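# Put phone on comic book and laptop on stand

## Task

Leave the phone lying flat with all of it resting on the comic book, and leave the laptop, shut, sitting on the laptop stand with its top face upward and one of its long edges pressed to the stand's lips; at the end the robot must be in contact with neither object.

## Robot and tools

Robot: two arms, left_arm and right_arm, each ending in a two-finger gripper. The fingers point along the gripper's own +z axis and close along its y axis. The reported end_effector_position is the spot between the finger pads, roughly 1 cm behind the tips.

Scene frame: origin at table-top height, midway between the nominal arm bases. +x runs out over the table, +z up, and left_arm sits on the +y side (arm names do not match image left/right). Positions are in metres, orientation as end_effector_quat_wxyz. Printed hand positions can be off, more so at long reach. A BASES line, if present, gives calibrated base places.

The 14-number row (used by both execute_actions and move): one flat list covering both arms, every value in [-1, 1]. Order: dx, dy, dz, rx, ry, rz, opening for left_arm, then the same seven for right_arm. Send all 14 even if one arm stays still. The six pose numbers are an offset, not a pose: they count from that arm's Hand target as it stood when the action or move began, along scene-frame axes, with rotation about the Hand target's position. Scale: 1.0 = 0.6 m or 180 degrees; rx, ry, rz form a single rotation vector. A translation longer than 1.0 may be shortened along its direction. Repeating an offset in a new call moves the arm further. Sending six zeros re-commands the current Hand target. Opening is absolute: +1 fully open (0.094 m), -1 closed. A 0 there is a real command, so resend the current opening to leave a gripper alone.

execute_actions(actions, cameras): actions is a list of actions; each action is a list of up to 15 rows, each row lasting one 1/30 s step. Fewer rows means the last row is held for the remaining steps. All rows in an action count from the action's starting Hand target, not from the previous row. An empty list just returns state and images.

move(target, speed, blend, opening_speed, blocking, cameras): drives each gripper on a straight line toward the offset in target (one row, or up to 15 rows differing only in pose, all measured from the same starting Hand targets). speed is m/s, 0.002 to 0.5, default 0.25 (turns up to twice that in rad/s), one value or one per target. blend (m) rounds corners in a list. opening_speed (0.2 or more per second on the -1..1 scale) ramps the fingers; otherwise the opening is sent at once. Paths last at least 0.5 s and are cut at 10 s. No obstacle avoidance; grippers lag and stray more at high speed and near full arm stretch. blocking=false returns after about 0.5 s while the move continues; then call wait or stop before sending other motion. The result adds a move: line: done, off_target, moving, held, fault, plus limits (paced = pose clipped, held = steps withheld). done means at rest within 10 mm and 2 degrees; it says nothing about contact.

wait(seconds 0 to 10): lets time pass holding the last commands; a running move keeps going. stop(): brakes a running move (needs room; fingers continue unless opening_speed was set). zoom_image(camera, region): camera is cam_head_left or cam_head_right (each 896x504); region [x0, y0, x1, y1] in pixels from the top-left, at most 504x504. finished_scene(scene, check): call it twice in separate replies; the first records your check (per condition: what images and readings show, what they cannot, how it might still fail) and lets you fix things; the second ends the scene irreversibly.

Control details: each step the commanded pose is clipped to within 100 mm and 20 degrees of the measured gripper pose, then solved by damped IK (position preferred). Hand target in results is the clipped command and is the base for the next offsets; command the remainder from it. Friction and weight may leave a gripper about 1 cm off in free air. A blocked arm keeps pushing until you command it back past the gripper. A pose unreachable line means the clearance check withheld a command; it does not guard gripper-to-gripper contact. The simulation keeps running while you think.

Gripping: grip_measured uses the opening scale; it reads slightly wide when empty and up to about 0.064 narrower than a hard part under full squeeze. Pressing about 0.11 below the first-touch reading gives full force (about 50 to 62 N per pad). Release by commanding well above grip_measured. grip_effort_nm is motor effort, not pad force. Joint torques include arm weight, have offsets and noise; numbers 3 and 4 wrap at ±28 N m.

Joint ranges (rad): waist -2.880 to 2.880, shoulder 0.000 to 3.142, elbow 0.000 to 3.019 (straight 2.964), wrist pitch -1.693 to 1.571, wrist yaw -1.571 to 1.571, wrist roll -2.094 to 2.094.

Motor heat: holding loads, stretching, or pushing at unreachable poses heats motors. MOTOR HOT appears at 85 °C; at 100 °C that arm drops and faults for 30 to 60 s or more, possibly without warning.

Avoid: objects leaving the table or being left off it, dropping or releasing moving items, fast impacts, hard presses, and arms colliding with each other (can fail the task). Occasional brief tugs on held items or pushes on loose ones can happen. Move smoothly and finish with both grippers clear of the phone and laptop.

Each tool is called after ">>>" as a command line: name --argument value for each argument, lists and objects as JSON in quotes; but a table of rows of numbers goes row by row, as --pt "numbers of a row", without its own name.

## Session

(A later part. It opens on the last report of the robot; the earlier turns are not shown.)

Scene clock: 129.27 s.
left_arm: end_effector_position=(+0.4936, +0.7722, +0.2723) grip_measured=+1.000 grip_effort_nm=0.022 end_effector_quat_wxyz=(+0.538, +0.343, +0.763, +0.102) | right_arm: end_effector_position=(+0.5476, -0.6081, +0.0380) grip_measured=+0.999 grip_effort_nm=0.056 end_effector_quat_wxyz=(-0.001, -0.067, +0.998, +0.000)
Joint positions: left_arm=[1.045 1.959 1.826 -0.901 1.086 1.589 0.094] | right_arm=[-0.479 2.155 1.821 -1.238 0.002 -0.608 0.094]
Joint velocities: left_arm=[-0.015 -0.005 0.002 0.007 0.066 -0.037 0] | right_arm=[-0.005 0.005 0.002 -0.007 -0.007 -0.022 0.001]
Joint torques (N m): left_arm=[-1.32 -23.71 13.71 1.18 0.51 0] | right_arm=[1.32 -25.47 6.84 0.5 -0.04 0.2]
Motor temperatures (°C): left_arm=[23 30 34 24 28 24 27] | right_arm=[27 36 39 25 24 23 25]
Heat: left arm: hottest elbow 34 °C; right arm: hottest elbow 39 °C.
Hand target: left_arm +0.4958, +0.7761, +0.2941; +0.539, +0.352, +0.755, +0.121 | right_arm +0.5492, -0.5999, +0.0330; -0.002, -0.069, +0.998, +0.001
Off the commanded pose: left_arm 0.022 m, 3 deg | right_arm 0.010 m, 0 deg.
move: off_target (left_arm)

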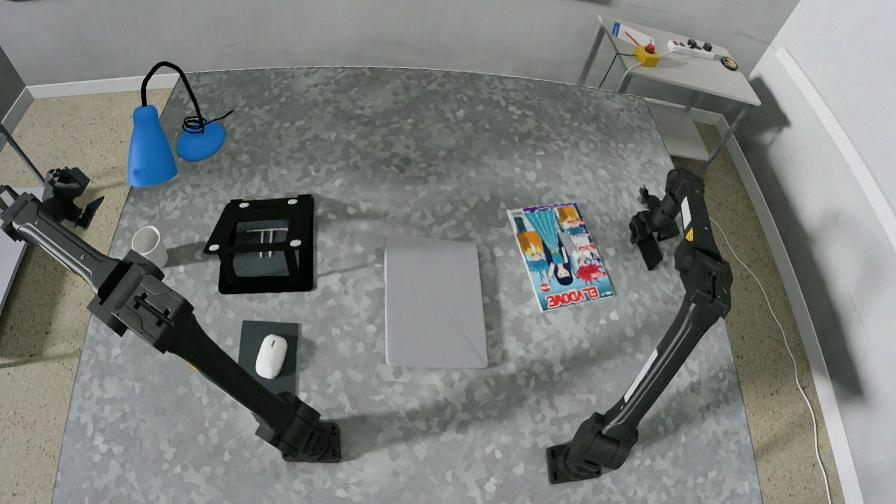

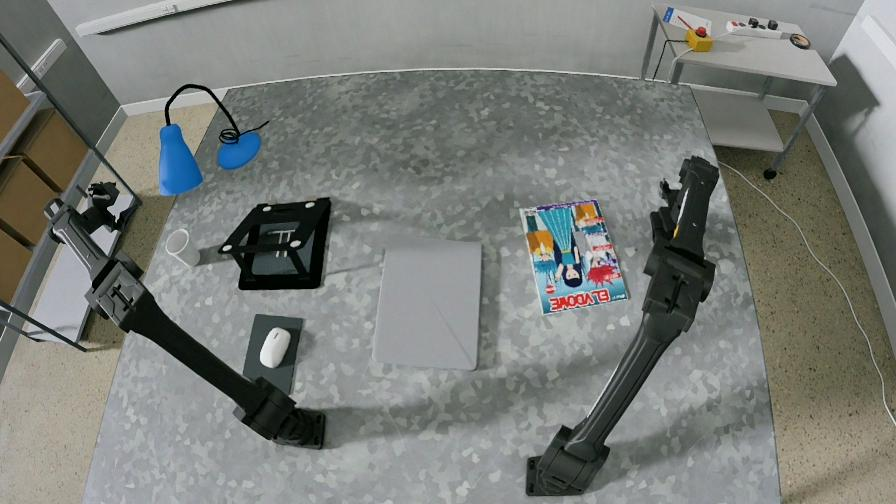

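>>> move --target '[0,0,0,0,0,0,1,0.0,0.007,0,0,0,0,-1]' --speed 0.06 --opening_speed 0.6

>>> zoom_image --camera "cam_head_left" --region '[610, 180, 710, 280]'

Scene clock: 138.13 s.
left_arm: end_effector_position=(+0.4937, +0.7723, +0.2720) grip_measured=+1.000 grip_effort_nm=0.027 end_effector_quat_wxyz=(+0.538, +0.343, +0.763, +0.102) | right_arm: end_effector_position=(+0.5480, -0.6023, +0.0350) grip_measured=-0.844 grip_effort_nm=-1.033 end_effector_quat_wxyz=(-0.003, -0.067, +0.998, +0.001)
Joint positions: left_arm=[1.045 1.959 1.826 -0.901 1.086 1.589 0.094] | right_arm=[-0.471 2.155 1.813 -1.235 0.001 -0.601 0.007]
Joint velocities: left_arm=[-0.005 -0.005 -0.007 -0.007 -0.022 -0.051 0] | right_arm=[0.015 0.005 0.012 0.007 -0.007 0.007 0]
Joint torques (N m): left_arm=[-2.08 -23.3 13.7 1.32 0.51 -0.05] | right_arm=[1.26 -25.88 6.83 0.49 -0.01 0.22]
Motor temperatures (°C): left_arm=[23 31 35 24 28 24 27] | right_arm=[27 37 38 25 24 23 25]
Heat: left arm: hottest elbow 35 °C; right arm: hottest elbow 38 °C.
Hand target: left_arm +0.4958, +0.7762, +0.2938; +0.539, +0.352, +0.755, +0.121 | right_arm +0.5494, -0.5957, +0.0331; -0.002, -0.069, +0.998, +0.000
Off the commanded pose: left_arm 0.023 m, 3 deg | right_arm 0.007 m, 0 deg.
move: off_target (left_arm)

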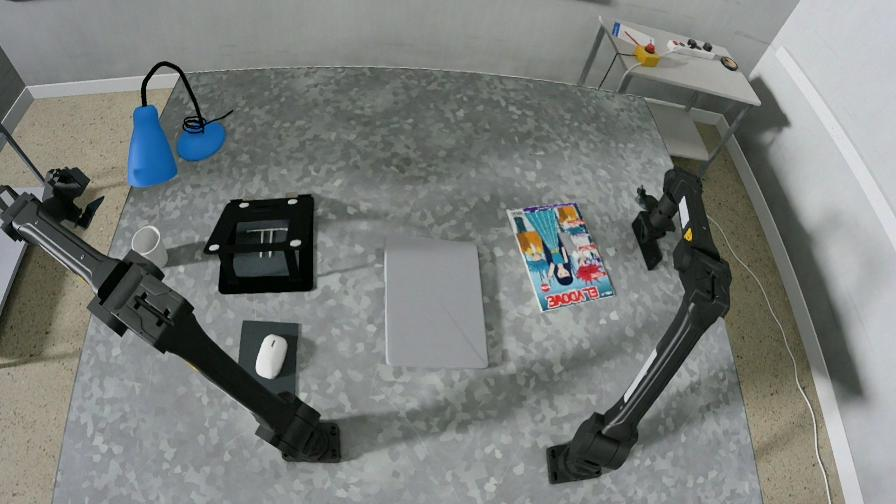

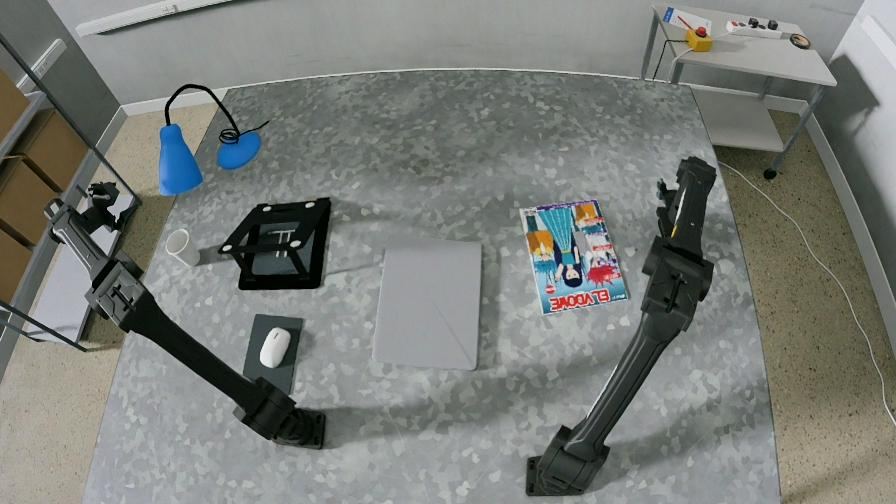

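Scaled by 5.040.

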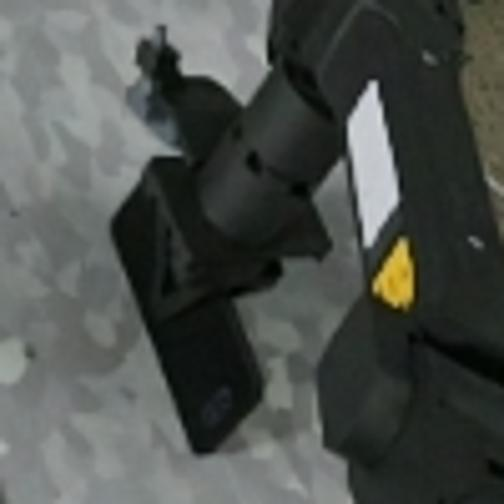

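>>> move --pt "0 0 0 0 0 0 1 0.0 0.0 0.25 0 0 0 -1" --pt "0 0 0 0 0 0 1 -0.1 0.2 0.4 -0.1283 -0.1474 0.2013 -1" --pt "0 0 0 0 0 0 1 -0.1 0.40 0.4 -0.2566 -0.2947 0.4025 -1" --speed 0.2 --blend 0.03

>>> zoom_image --camera "cam_head_left" --region '[500, 150, 700, 350]'

>>> zoom_image --camera "cam_head_right" --region '[500, 150, 700, 350]'

Scene clock: 155.10 s.
left_arm: end_effector_position=(+0.4937, +0.7723, +0.2720) grip_measured=+1.000 grip_effort_nm=0.022 end_effector_quat_wxyz=(+0.538, +0.343, +0.763, +0.102) | right_arm: end_effector_position=(+0.4954, -0.3580, +0.2545) grip_measured=-0.845 grip_effort_nm=-1.038 end_effector_quat_wxyz=(-0.357, +0.604, -0.612, +0.365)
Joint positions: left_arm=[1.045 1.959 1.826 -0.901 1.086 1.589 0.094] | right_arm=[-0.121 1.216 0.85 -0.135 -0.086 -1.623 0.007]
Joint velocities: left_arm=[0.005 -0.005 -0.012 0.002 -0.051 -0.022 0] | right_arm=[-0.015 -0.024 -0.002 0.017 -0.022 -0.051 0.001]
Joint torques (N m): left_arm=[-1.61 -23.18 13.74 0.96 0.5 -0.04] | right_arm=[1.38 -13.86 8.73 2.43 -0.13 0.13]
Motor temperatures (°C): left_arm=[23 31 35 24 28 24 27] | right_arm=[27 38 37 25 24 23 26]
Heat: left arm: hottest elbow 35 °C; right arm: hottest shoulder 38 °C.
Hand target: left_arm +0.4958, +0.7762, +0.2938; +0.539, +0.352, +0.755, +0.121 | right_arm +0.4939, -0.3516, +0.2743; -0.373, +0.601, -0.594, +0.383
Off the commanded pose: left_arm 0.022 m, 3 deg | right_arm 0.020 m, 4 deg.
move: off_target (left_arm, right_arm); limits=paced

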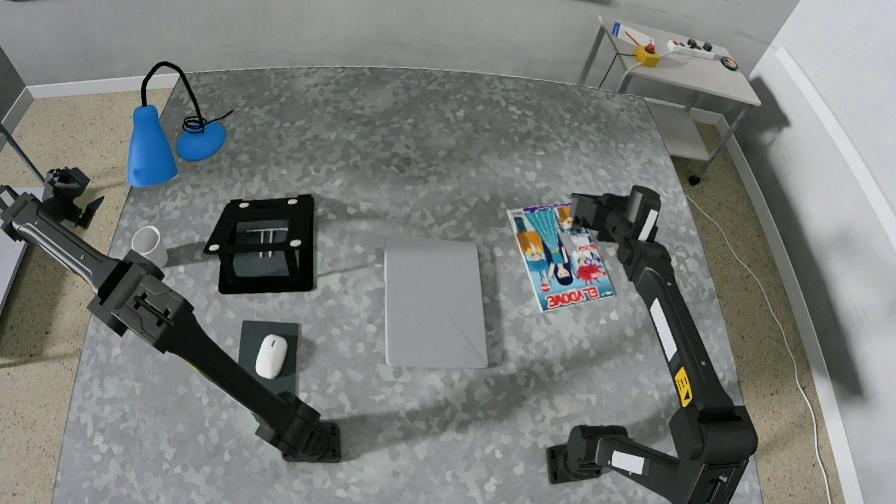

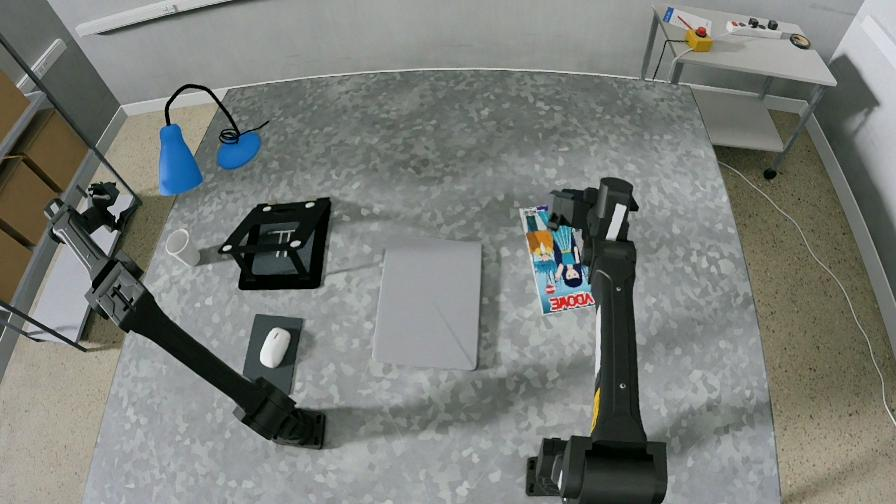

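Scaled by 2.520.

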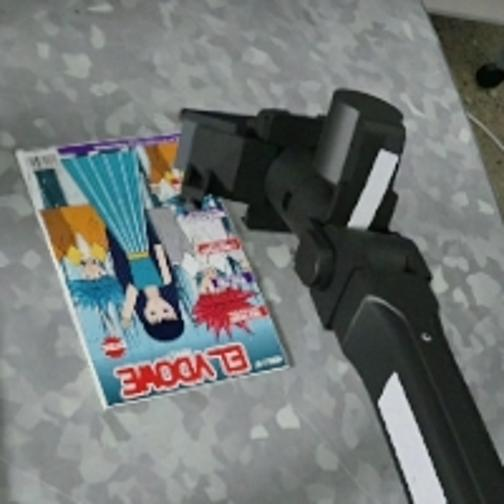

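Scaled by 2.520.

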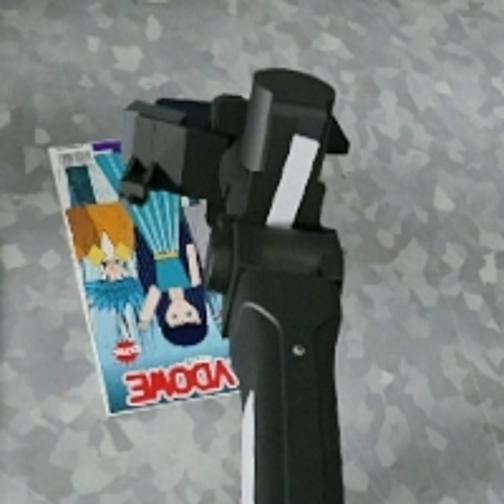

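>>> move --target '[0,0,0,0,0,0,1,0.02,0.0,-0.2667,0,0,0,-1]' --speed 0.2

>>> zoom_image --camera "cam_head_left" --region '[500, 180, 660, 340]'

>>> zoom_image --camera "cam_head_right" --region '[500, 180, 660, 340]'

Scene clock: 164.93 s.
left_arm: end_effector_position=(+0.4937, +0.7723, +0.2720) grip_measured=+1.000 grip_effort_nm=0.027 end_effector_quat_wxyz=(+0.538, +0.343, +0.763, +0.102) | right_arm: end_effector_position=(+0.5001, -0.3569, +0.1108) grip_measured=-0.845 grip_effort_nm=-1.043 end_effector_quat_wxyz=(-0.366, +0.600, -0.604, +0.376)
Joint positions: left_arm=[1.045 1.959 1.826 -0.901 1.086 1.589 0.094] | right_arm=[-0.118 1.504 0.637 0.399 -0.086 -1.623 0.007]
Joint velocities: left_arm=[0.005 -0.005 -0.007 0.002 -0.051 -0.11 0] | right_arm=[-0.005 0.005 -0.007 -0.007 -0.022 -0.007 -0.001]
Joint torques (N m): left_arm=[-0.79 -23.65 13.74 1.1 0.55 -0.06] | right_arm=[1.44 -12.75 6.65 2.48 0.03 0.15]
Motor temperatures (°C): left_arm=[23 31 35 24 28 24 27] | right_arm=[27 37 38 25 24 23 26]
Heat: left arm: hottest elbow 35 °C; right arm: hottest elbow 38 °C.
Hand target: left_arm +0.4958, +0.7762, +0.2938; +0.539, +0.352, +0.755, +0.121 | right_arm +0.5041, -0.3508, +0.1142; -0.373, +0.601, -0.594, +0.383
Off the commanded pose: left_arm 0.022 m, 3 deg | right_arm 0.009 m, 2 deg.
move: off_target (left_arm)

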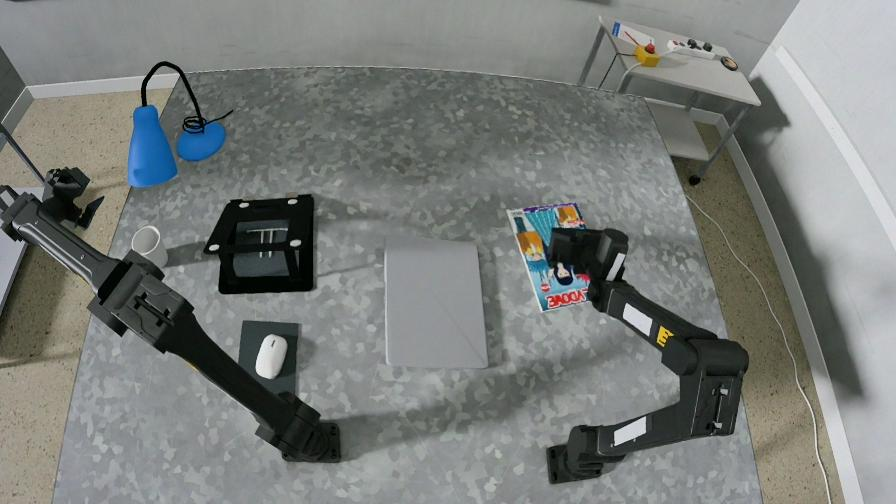

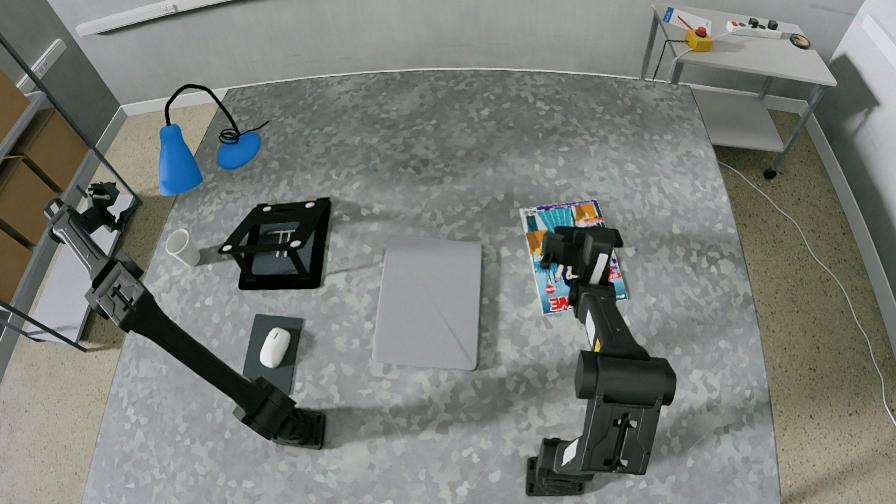

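Scaled by 3.150.

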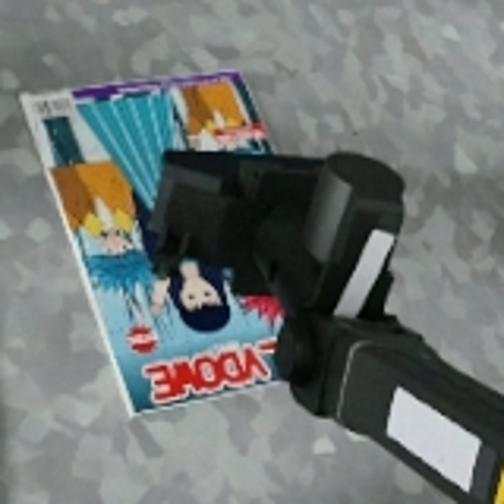

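Scaled by 3.150.

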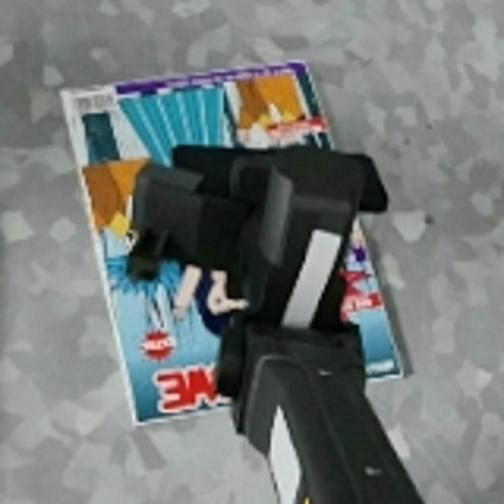

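>>> move --target '[0,0,0,0,0,0,1,0.0,0.028,-0.125,0,0,0.033,-1]' --speed 0.12

>>> zoom_image --camera "cam_head_left" --region '[500, 180, 660, 340]'

>>> zoom_image --camera "cam_head_right" --region '[500, 180, 660, 340]'

Scene clock: 174.37 s.
left_arm: end_effector_position=(+0.4936, +0.7722, +0.2723) grip_measured=+1.000 grip_effort_nm=0.022 end_effector_quat_wxyz=(+0.538, +0.343, +0.763, +0.102) | right_arm: end_effector_position=(+0.5018, -0.3405, +0.0393) grip_measured=-0.845 grip_effort_nm=-1.038 end_effector_quat_wxyz=(-0.387, +0.627, -0.573, +0.359)
Joint positions: left_arm=[1.045 1.959 1.826 -0.901 1.086 1.589 0.094] | right_arm=[-0.114 1.729 0.602 0.662 -0.172 -1.664 0.007]
Joint velocities: left_arm=[-0.005 -0.005 -0.007 -0.037 -0.007 0.051 0] | right_arm=[-0.015 -0.005 -0.022 -0.007 0.037 -0.022 0.001]
Joint torques (N m): left_arm=[-1.55 -23.59 13.68 1.11 0.5 -0.09] | right_arm=[1.44 -13.51 4.62 2.5 -0.15 0.13]
Motor temperatures (°C): left_arm=[23 31 35 24 28 24 27] | right_arm=[27 36 37 25 24 23 27]
Heat: left arm: hottest elbow 35 °C; right arm: hottest elbow 37 °C.
Hand target: left_arm +0.4958, +0.7761, +0.2941; +0.539, +0.352, +0.755, +0.121 | right_arm +0.5034, -0.3336, +0.0395; -0.393, +0.631, -0.561, +0.363
Off the commanded pose: left_arm 0.022 m, 3 deg | right_arm 0.007 m, 2 deg.
move: off_target (left_arm)

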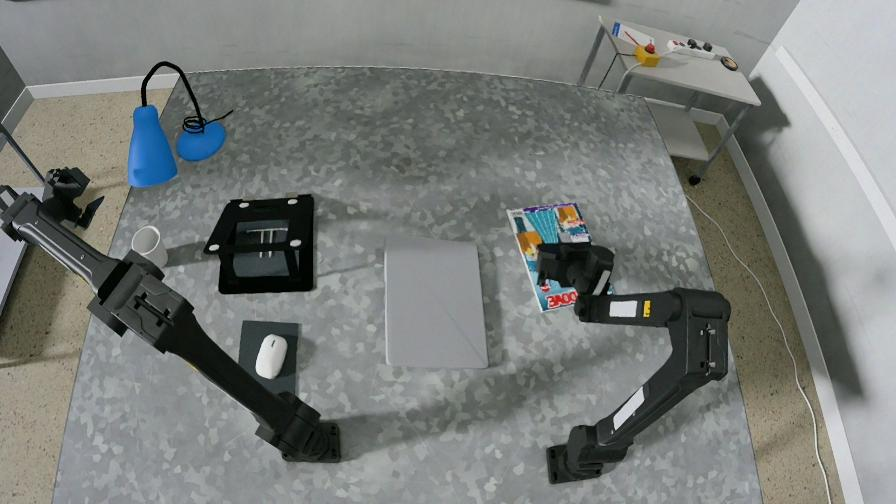

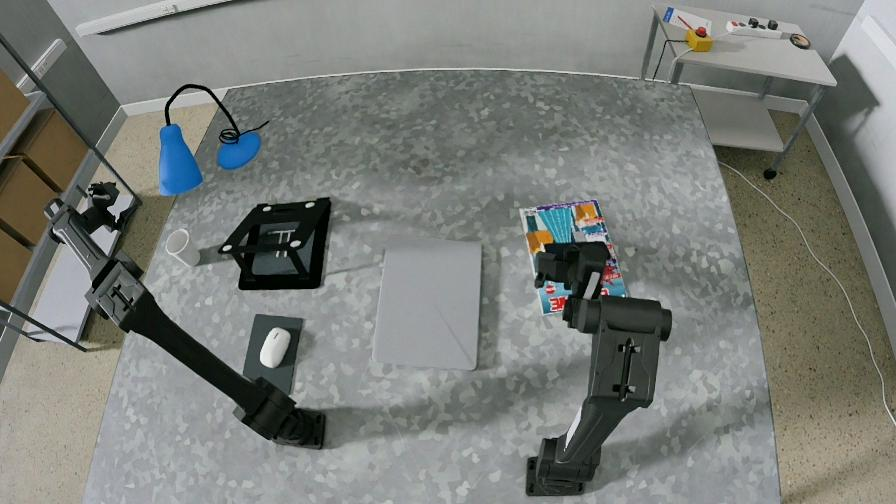

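Scaled by 3.150.

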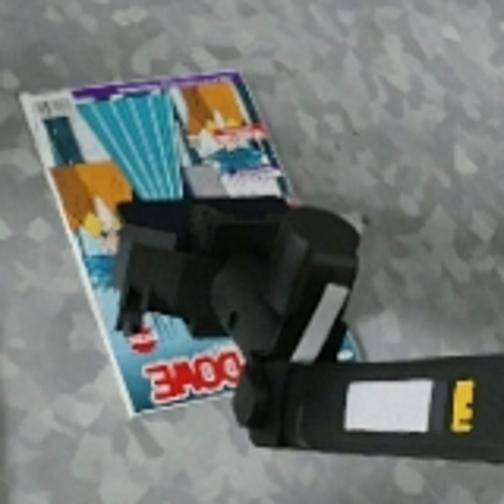

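Scaled by 3.150.

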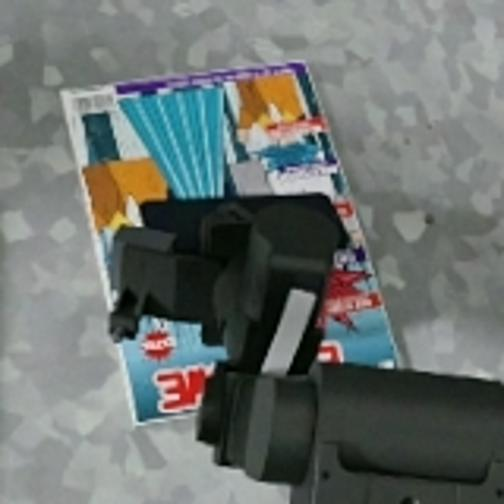

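>>> move --target '[0,0,0,0,0,0,1,0.0,0.0,-0.025,0,0,0,-1]' --speed 0.05 --cameras '[]'

Scene clock: 178.70 s.
left_arm: end_effector_position=(+0.4937, +0.7723, +0.2720) grip_measured=+1.000 grip_effort_nm=0.027 end_effector_quat_wxyz=(+0.538, +0.343, +0.763, +0.102) | right_arm: end_effector_position=(+0.5032, -0.3404, +0.0281) grip_measured=-0.845 grip_effort_nm=-1.038 end_effector_quat_wxyz=(-0.389, +0.627, -0.570, +0.362)
Joint positions: left_arm=[1.045 1.959 1.826 -0.901 1.086 1.589 0.094] | right_arm=[-0.114 1.774 0.602 0.714 -0.172 -1.667 0.007]
Joint velocities: left_arm=[-0.015 -0.005 -0.002 0.012 -0.037 -0.007 0] | right_arm=[0.005 0.005 0.007 -0.007 -0.066 0.007 0]
Joint torques (N m): left_arm=[-1.38 -23.18 13.9 1.24 0.49 -0.02] | right_arm=[1.38 -13.45 4.14 2.39 -0.15 0.15]
Motor temperatures (°C): left_arm=[23 31 35 24 28 24 27] | right_arm=[27 36 36 25 24 23 27]
Heat: left arm: hottest elbow 35 °C; right arm: hottest shoulder 36 °C.
Hand target: left_arm +0.4958, +0.7762, +0.2938; +0.539, +0.352, +0.755, +0.121 | right_arm +0.5032, -0.3334, +0.0245; -0.393, +0.631, -0.561, +0.363
Off the commanded pose: left_arm 0.023 m, 3 deg | right_arm 0.008 m, 1 deg.
move: off_target (left_arm)
No camera images: "cameras" was empty.

Step a bit lower.

>>> move --target '[0,0,0,0,0,0,1,0.0,0.0,-0.013,0,0,0,-1]' --speed 0.04

>>> zoom_image --camera "cam_head_left" --region '[500, 180, 660, 340]'

>>> zoom_image --camera "cam_head_right" --region '[500, 180, 660, 340]'

Scene clock: 181.97 s.
left_arm: end_effector_position=(+0.4936, +0.7722, +0.2723) grip_measured=+1.000 grip_effort_nm=0.022 end_effector_quat_wxyz=(+0.538, +0.343, +0.763, +0.102) | right_arm: end_effector_position=(+0.5049, -0.3406, +0.0262) grip_measured=-0.845 grip_effort_nm=-1.038 end_effector_quat_wxyz=(-0.392, +0.625, -0.565, +0.369)
Joint positions: left_arm=[1.045 1.959 1.826 -0.901 1.086 1.589 0.094] | right_arm=[-0.114 1.793 0.602 0.749 -0.172 -1.672 0.007]
Joint velocities: left_arm=[-0.005 -0.015 -0.007 -0.007 0.037 -0.022 0] | right_arm=[0.005 0.015 -0.007 -0.017 -0.051 -0.007 0]
Joint torques (N m): left_arm=[-1.26 -23.82 13.85 1.17 0.54 -0.08] | right_arm=[1.44 -12.92 4.04 2.03 -0.15 0.21]
Motor temperatures (°C): left_arm=[23 31 35 24 28 24 27] | right_arm=[27 36 36 25 24 23 27]
Heat: left arm: hottest elbow 35 °C; right arm: hottest shoulder 36 °C.
Hand target: left_arm +0.4958, +0.7761, +0.2941; +0.539, +0.352, +0.755, +0.121 | right_arm +0.5031, -0.3333, +0.0166; -0.393, +0.631, -0.562, +0.363
Off the commanded pose: left_arm 0.022 m, 3 deg | right_arm 0.012 m, 1 deg.
move: off_target (left_arm, right_arm)

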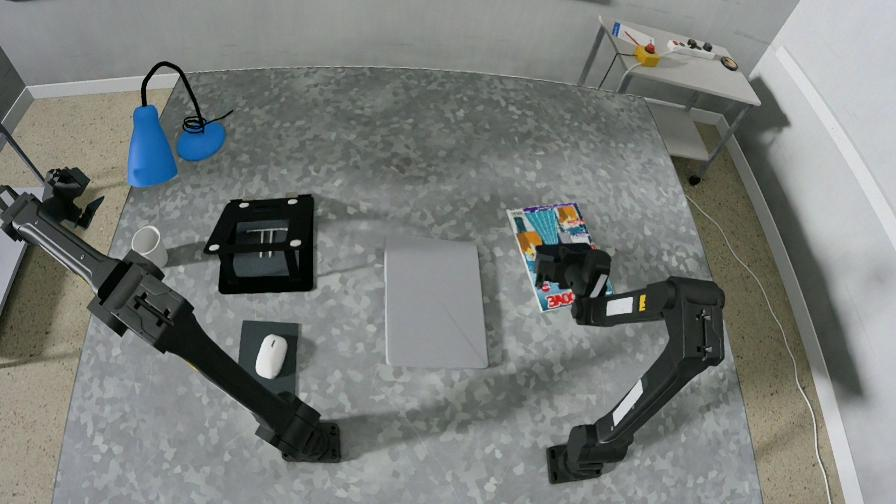

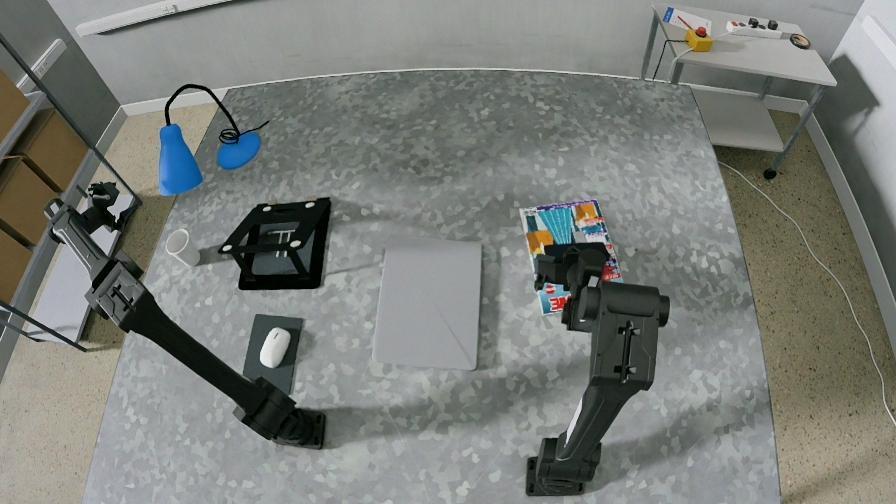

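Scaled by 3.150.

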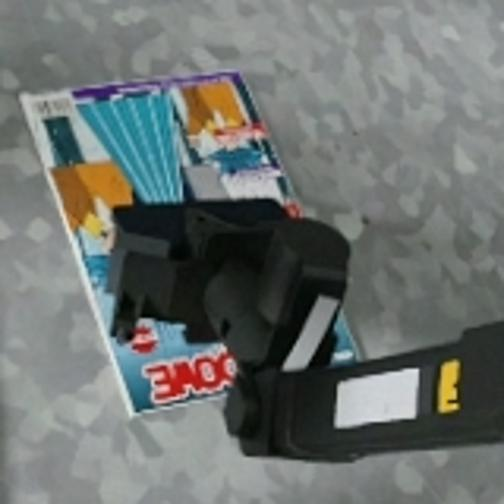

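Scaled by 3.150.

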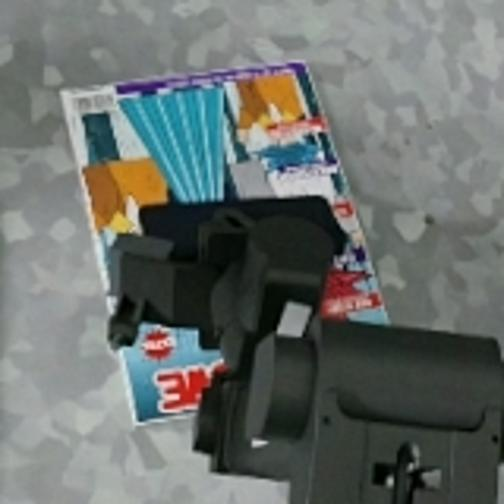

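>>> move --target '[0,0,0,0,0,0,1,0.0,0.0,0.02,0,0,0,-0.5]' --speed 0.03 --opening_speed 0.6

>>> zoom_image --camera "cam_head_right" --region '[500, 180, 660, 340]'

Scene clock: 186.53 s.
left_arm: end_effector_position=(+0.4937, +0.7723, +0.2720) grip_measured=+1.000 grip_effort_nm=0.022 end_effector_quat_wxyz=(+0.538, +0.343, +0.763, +0.102) | right_arm: end_effector_position=(+0.5044, -0.3404, +0.0264) grip_measured=-0.502 grip_effort_nm=0.076 end_effector_quat_wxyz=(-0.391, +0.627, -0.566, +0.367)
Joint positions: left_arm=[1.045 1.959 1.826 -0.901 1.086 1.589 0.094] | right_arm=[-0.114 1.788 0.602 0.739 -0.173 -1.672 0.023]
Joint velocities: left_arm=[-0.005 0.005 0.002 0.012 -0.007 -0.022 0] | right_arm=[0.005 0.005 -0.012 -0.007 -0.022 0.095 0]
Joint torques (N m): left_arm=[-1.38 -23.82 13.6 1.17 0.52 0] | right_arm=[1.38 -15.74 4.16 1.16 -0.12 0.2]
Motor temperatures (°C): left_arm=[23 31 35 24 28 24 27] | right_arm=[27 35 35 25 24 23 27]
Heat: left arm: hottest elbow 35 °C; right arm: hottest shoulder 35 °C.
Hand target: left_arm +0.4958, +0.7762, +0.2938; +0.539, +0.352, +0.755, +0.121 | right_arm +0.5032, -0.3335, +0.0286; -0.393, +0.631, -0.562, +0.364
Off the commanded pose: left_arm 0.023 m, 3 deg | right_arm 0.008 m, 1 deg.
move: off_target (left_arm)

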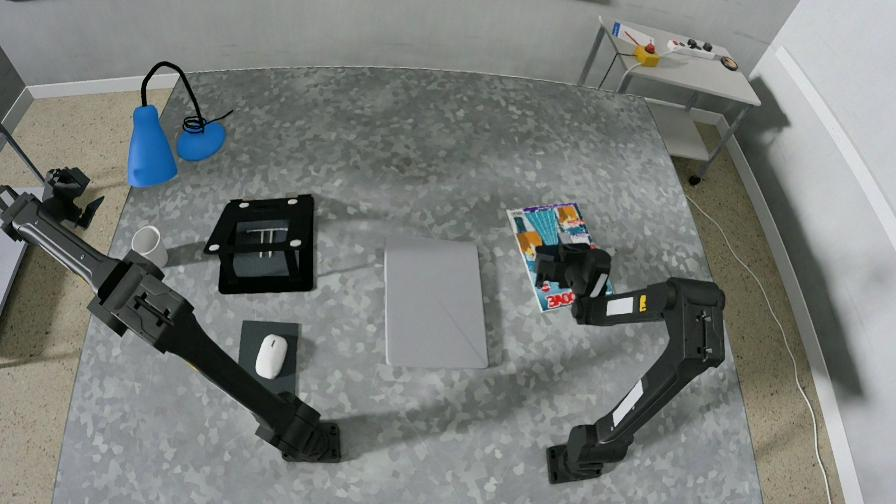

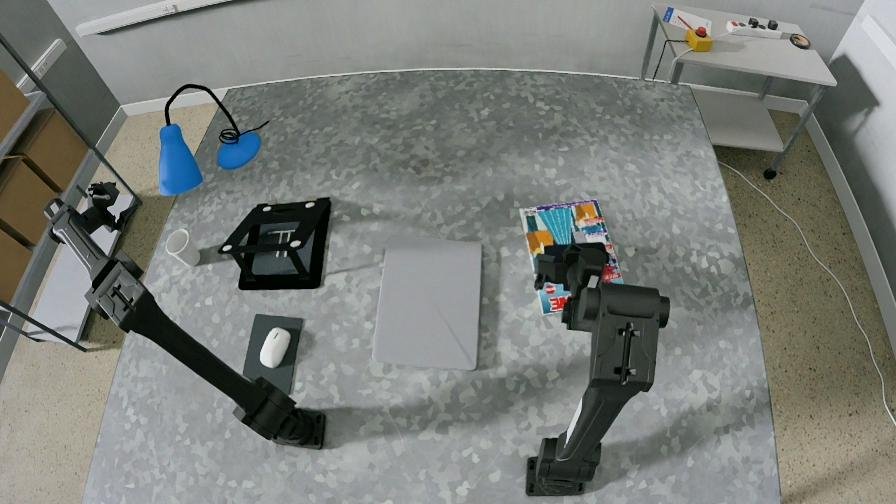

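Scaled by 3.150.

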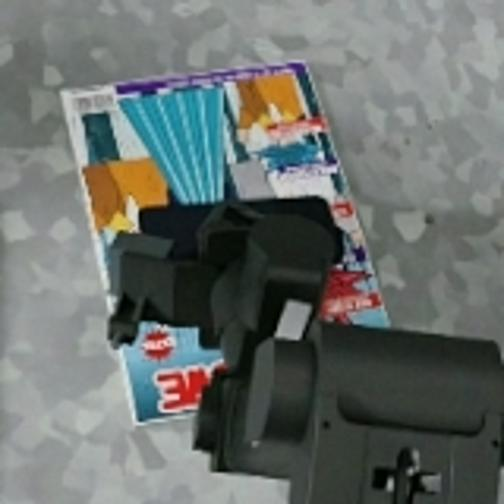

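>>> move --target '[0,0,0,0,0,0,1,-0.06,-0.01,0.012,0,0,0,-0.4]' --speed 0.04

>>> zoom_image --camera "cam_head_right" --region '[500, 180, 660, 340]'

Scene clock: 190.10 s.
left_arm: end_effector_position=(+0.4937, +0.7723, +0.2720) grip_measured=+1.000 grip_effort_nm=0.022 end_effector_quat_wxyz=(+0.538, +0.343, +0.763, +0.102) | right_arm: end_effector_position=(+0.4707, -0.3347, +0.0288) grip_measured=-0.401 grip_effort_nm=0.066 end_effector_quat_wxyz=(-0.391, +0.634, -0.564, +0.356)
Joint positions: left_arm=[1.045 1.959 1.826 -0.901 1.086 1.589 0.094] | right_arm=[-0.117 1.72 0.515 0.739 -0.194 -1.68 0.028]
Joint velocities: left_arm=[-0.024 -0.005 -0.007 -0.002 -0.007 0.022 0] | right_arm=[-0.005 -0.005 0.002 -0.002 -0.037 -0.007 0]
Joint torques (N m): left_arm=[-1.32 -24 13.74 1.29 0.53 -0.01] | right_arm=[-0.15 -15.21 3.29 1.69 -0.18 0.19]
Motor temperatures (°C): left_arm=[23 31 35 24 28 24 27] | right_arm=[27 36 35 25 24 23 26]
Heat: left arm: hottest elbow 35 °C; right arm: hottest shoulder 36 °C.
Hand target: left_arm +0.4958, +0.7762, +0.2938; +0.539, +0.352, +0.755, +0.121 | right_arm +0.4673, -0.3389, +0.0363; -0.393, +0.631, -0.561, +0.364
Off the commanded pose: left_arm 0.022 m, 3 deg | right_arm 0.009 m, 1 deg.
move: off_target (left_arm)

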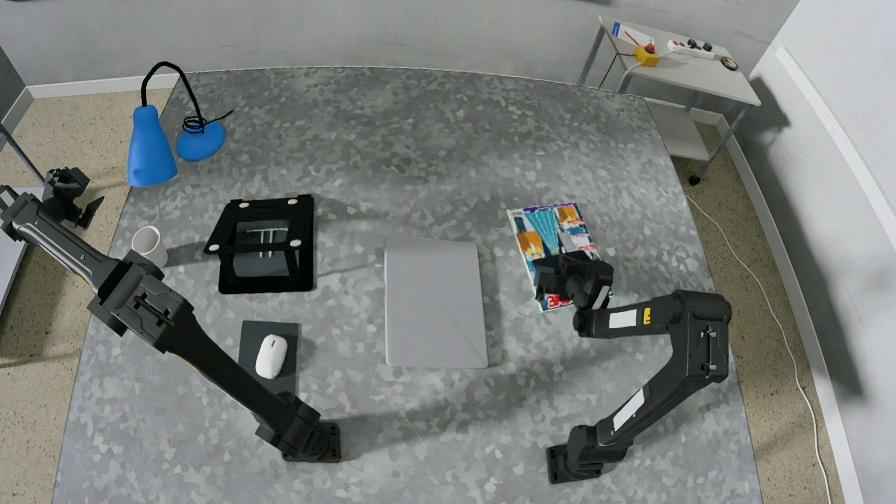

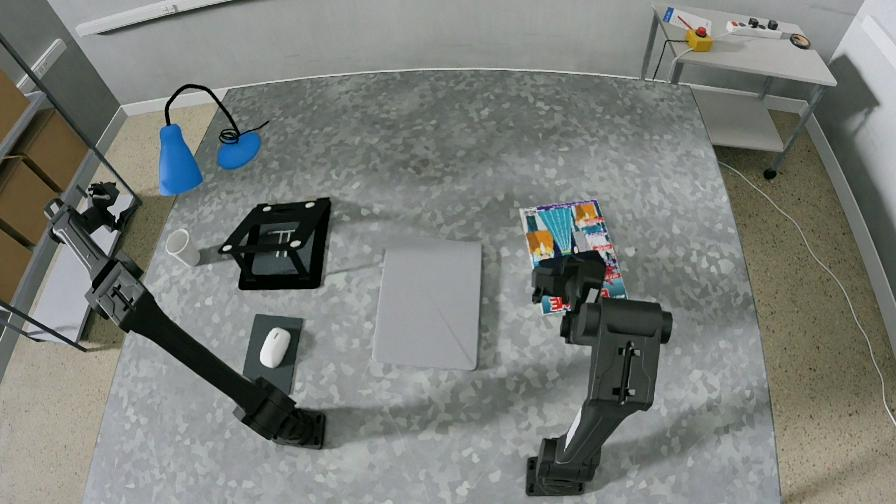

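Scaled by 3.150.

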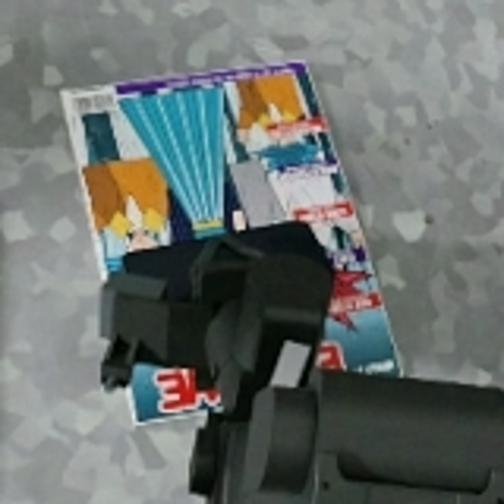

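>>> move --target '[0,0,0,0,0,0,1,0,0,0,0,0,0,-1]' --opening_speed 1 --cameras '[]'

>>> move --pt "0 0 0 0 0 0 1 0 0 0.08 0 0 0 -1" --pt "0 0 0 0 0 0 1 0.05 0 0.08 -0.029 0.276 0 -1" --speed 0.2 --blend 0.02

>>> zoom_image --camera "cam_head_right" --region '[500, 180, 660, 340]'

>>> zoom_image --camera "cam_head_left" --region '[500, 180, 660, 340]'

Scene clock: 198.73 s.
left_arm: end_effector_position=(+0.4936, +0.7722, +0.2723) grip_measured=+1.000 grip_effort_nm=0.022 end_effector_quat_wxyz=(+0.538, +0.343, +0.763, +0.102) | right_arm: end_effector_position=(+0.4685, -0.3343, +0.0303) grip_measured=-0.844 grip_effort_nm=-1.028 end_effector_quat_wxyz=(-0.391, +0.636, -0.561, +0.358)
Joint positions: left_arm=[1.045 1.959 1.826 -0.901 1.086 1.589 0.094] | right_arm=[-0.117 1.713 0.508 0.741 -0.196 -1.687 0.007]
Joint velocities: left_arm=[0.005 -0.005 0.002 0.002 -0.022 0.051 0] | right_arm=[-0.005 -0.005 -0.007 -0.002 0.007 -0.007 -0.001]
Joint torques (N m): left_arm=[-1.44 -23.94 13.75 1.09 0.56 -0.03] | right_arm=[-0.15 -13.98 3.79 1.61 -0.12 0.25]
Motor temperatures (°C): left_arm=[23 31 35 24 28 24 27] | right_arm=[27 35 34 25 24 23 26]
Heat: left arm: hottest elbow 35 °C; right arm: hottest shoulder 35 °C.
Hand target: left_arm +0.4958, +0.7761, +0.2941; +0.539, +0.352, +0.755, +0.121 | right_arm +0.4671, -0.3390, +0.0363; -0.393, +0.631, -0.562, +0.363
Off the commanded pose: left_arm 0.022 m, 3 deg | right_arm 0.008 m, 1 deg.
move: off_target (left_arm)
No camera images: "cameras" was empty.

Scene clock: 201.90 s.
left_arm: end_effector_position=(+0.4936, +0.7722, +0.2723) grip_measured=+1.000 grip_effort_nm=0.027 end_effector_quat_wxyz=(+0.538, +0.343, +0.763, +0.102) | right_arm: end_effector_position=(+0.4706, -0.3434, +0.0648) grip_measured=-0.844 grip_effort_nm=-1.038 end_effector_quat_wxyz=(-0.086, +0.735, -0.669, +0.067)
Joint positions: left_arm=[1.045 1.959 1.826 -0.901 1.086 1.589 0.094] | right_arm=[-0.086 1.655 1.113 -0.818 -0.054 -1.741 0.007]
Joint velocities: left_arm=[-0.005 -0.024 0.002 -0.002 -0.037 0.066 0] | right_arm=[0.005 -0.024 0.002 -0.002 -0.037 0.066 0.001]
Joint torques (N m): left_arm=[-1.44 -22.95 13.82 1.18 0.53 -0.04] | right_arm=[1.49 -15.27 12.44 0.23 0.01 0.09]
Motor temperatures (°C): left_arm=[23 31 35 24 28 24 27] | right_arm=[27 35 34 25 24 23 26]
Heat: left arm: hottest elbow 35 °C; right arm: hottest shoulder 35 °C.
Hand target: left_arm +0.4958, +0.7761, +0.2941; +0.539, +0.352, +0.755, +0.121 | right_arm +0.4995, -0.3397, +0.0820; -0.098, +0.741, -0.659, +0.084
Off the commanded pose: left_arm 0.022 m, 3 deg | right_arm 0.033 m, 3 deg.
move: off_target (left_arm, right_arm)

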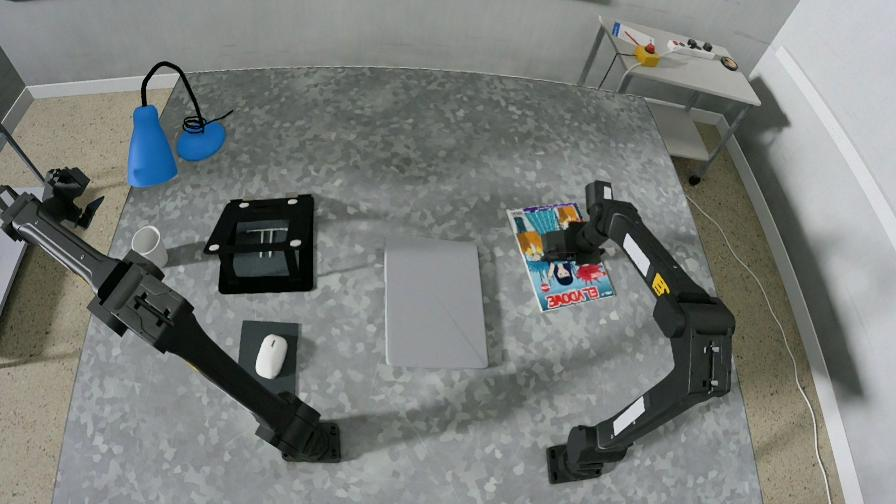

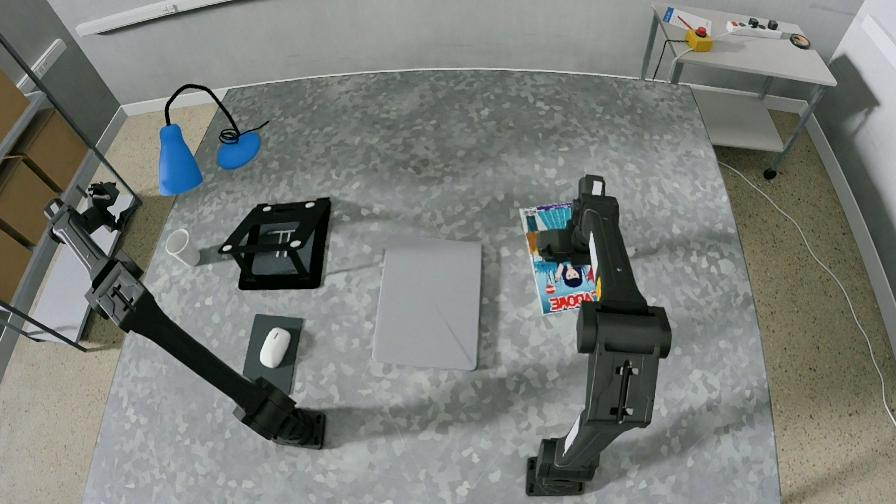

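Scaled by 3.150.

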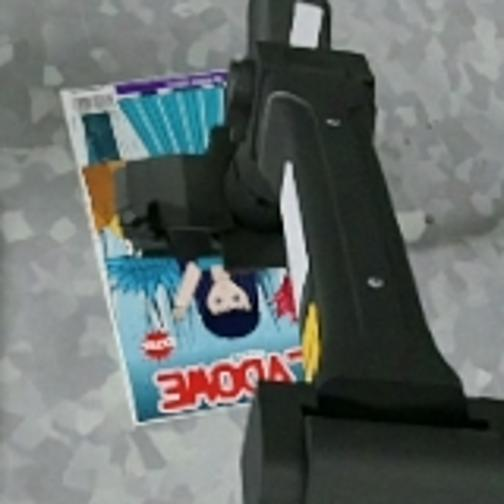

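Scaled by 3.150.

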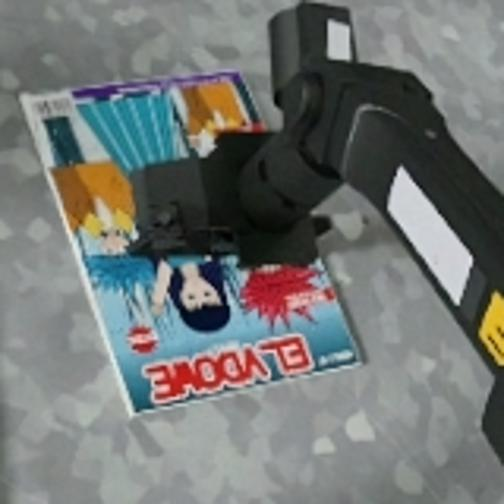

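>>> move --target '[0,0,0,0,0,0,1,0,0,-0.045,0,0,0,-1]' --speed 0.06 --cameras '[]'

Scene clock: 205.90 s.
left_arm: end_effector_position=(+0.4937, +0.7723, +0.2720) grip_measured=+1.000 grip_effort_nm=0.022 end_effector_quat_wxyz=(+0.538, +0.343, +0.763, +0.102) | right_arm: end_effector_position=(+0.4789, -0.3444, +0.0498) grip_measured=-0.844 grip_effort_nm=-1.038 end_effector_quat_wxyz=(-0.087, +0.735, -0.668, +0.071)
Joint positions: left_arm=[1.045 1.959 1.826 -0.901 1.086 1.589 0.094] | right_arm=[-0.086 1.691 1.113 -0.772 -0.051 -1.742 0.007]
Joint velocities: left_arm=[-0.015 0.005 0.002 -0.017 -0.051 -0.022 0] | right_arm=[0.015 -0.005 0.007 -0.012 0.022 -0.007 0.001]
Joint torques (N m): left_arm=[-1.61 -23.59 13.6 1.31 0.53 -0.02] | right_arm=[1.32 -15.09 10.07 0.91 -0.08 0.09]
Motor temperatures (°C): left_arm=[23 31 35 24 28 24 27] | right_arm=[27 35 34 25 24 23 26]
Heat: left arm: hottest elbow 35 °C; right arm: hottest shoulder 35 °C.
Hand target: left_arm +0.4958, +0.7762, +0.2938; +0.539, +0.352, +0.755, +0.121 | right_arm +0.4992, -0.3401, +0.0550; -0.098, +0.741, -0.659, +0.084
Off the commanded pose: left_arm 0.023 m, 3 deg | right_arm 0.022 m, 2 deg.
move: off_target (left_arm, right_arm)
No camera images: "cameras" was empty.

>>> move --target '[0,0,0,0,0,0,1,-0.02,0,-0.018,0,0,0,-1]' --speed 0.06 --cameras '[]'

Scene clock: 209.10 s.
left_arm: end_effector_position=(+0.4936, +0.7722, +0.2723) grip_measured=+1.000 grip_effort_nm=0.022 end_effector_quat_wxyz=(+0.538, +0.343, +0.763, +0.102) | right_arm: end_effector_position=(+0.4875, -0.3451, +0.0519) grip_measured=-0.844 grip_effort_nm=-1.038 end_effector_quat_wxyz=(-0.098, +0.735, -0.666, +0.086)
Joint positions: left_arm=[1.045 1.959 1.826 -0.901 1.086 1.589 0.094] | right_arm=[-0.086 1.691 1.113 -0.736 -0.051 -1.743 0.007]
Joint velocities: left_arm=[-0.005 0.005 -0.002 -0.012 0.022 -0.022 0] | right_arm=[-0.005 -0.015 -0.017 -0.007 0.007 0.007 0.001]
Joint torques (N m): left_arm=[-1.44 -23.41 13.68 0.94 0.46 -0.05] | right_arm=[1.26 -16.38 6.63 1.03 -0.1 0.09]
Motor temperatures (°C): left_arm=[23 31 35 24 28 24 27] | right_arm=[27 35 34 25 24 23 27]
Heat: left arm: hottest elbow 35 °C; right arm: hottest shoulder 35 °C.
Hand target: left_arm +0.4958, +0.7761, +0.2941; +0.539, +0.352, +0.755, +0.121 | right_arm +0.4870, -0.3400, +0.0444; -0.098, +0.741, -0.659, +0.084
Off the commanded pose: left_arm 0.022 m, 3 deg | right_arm 0.009 m, 1 deg.
move: off_target (left_arm)
No camera images: "cameras" was empty.


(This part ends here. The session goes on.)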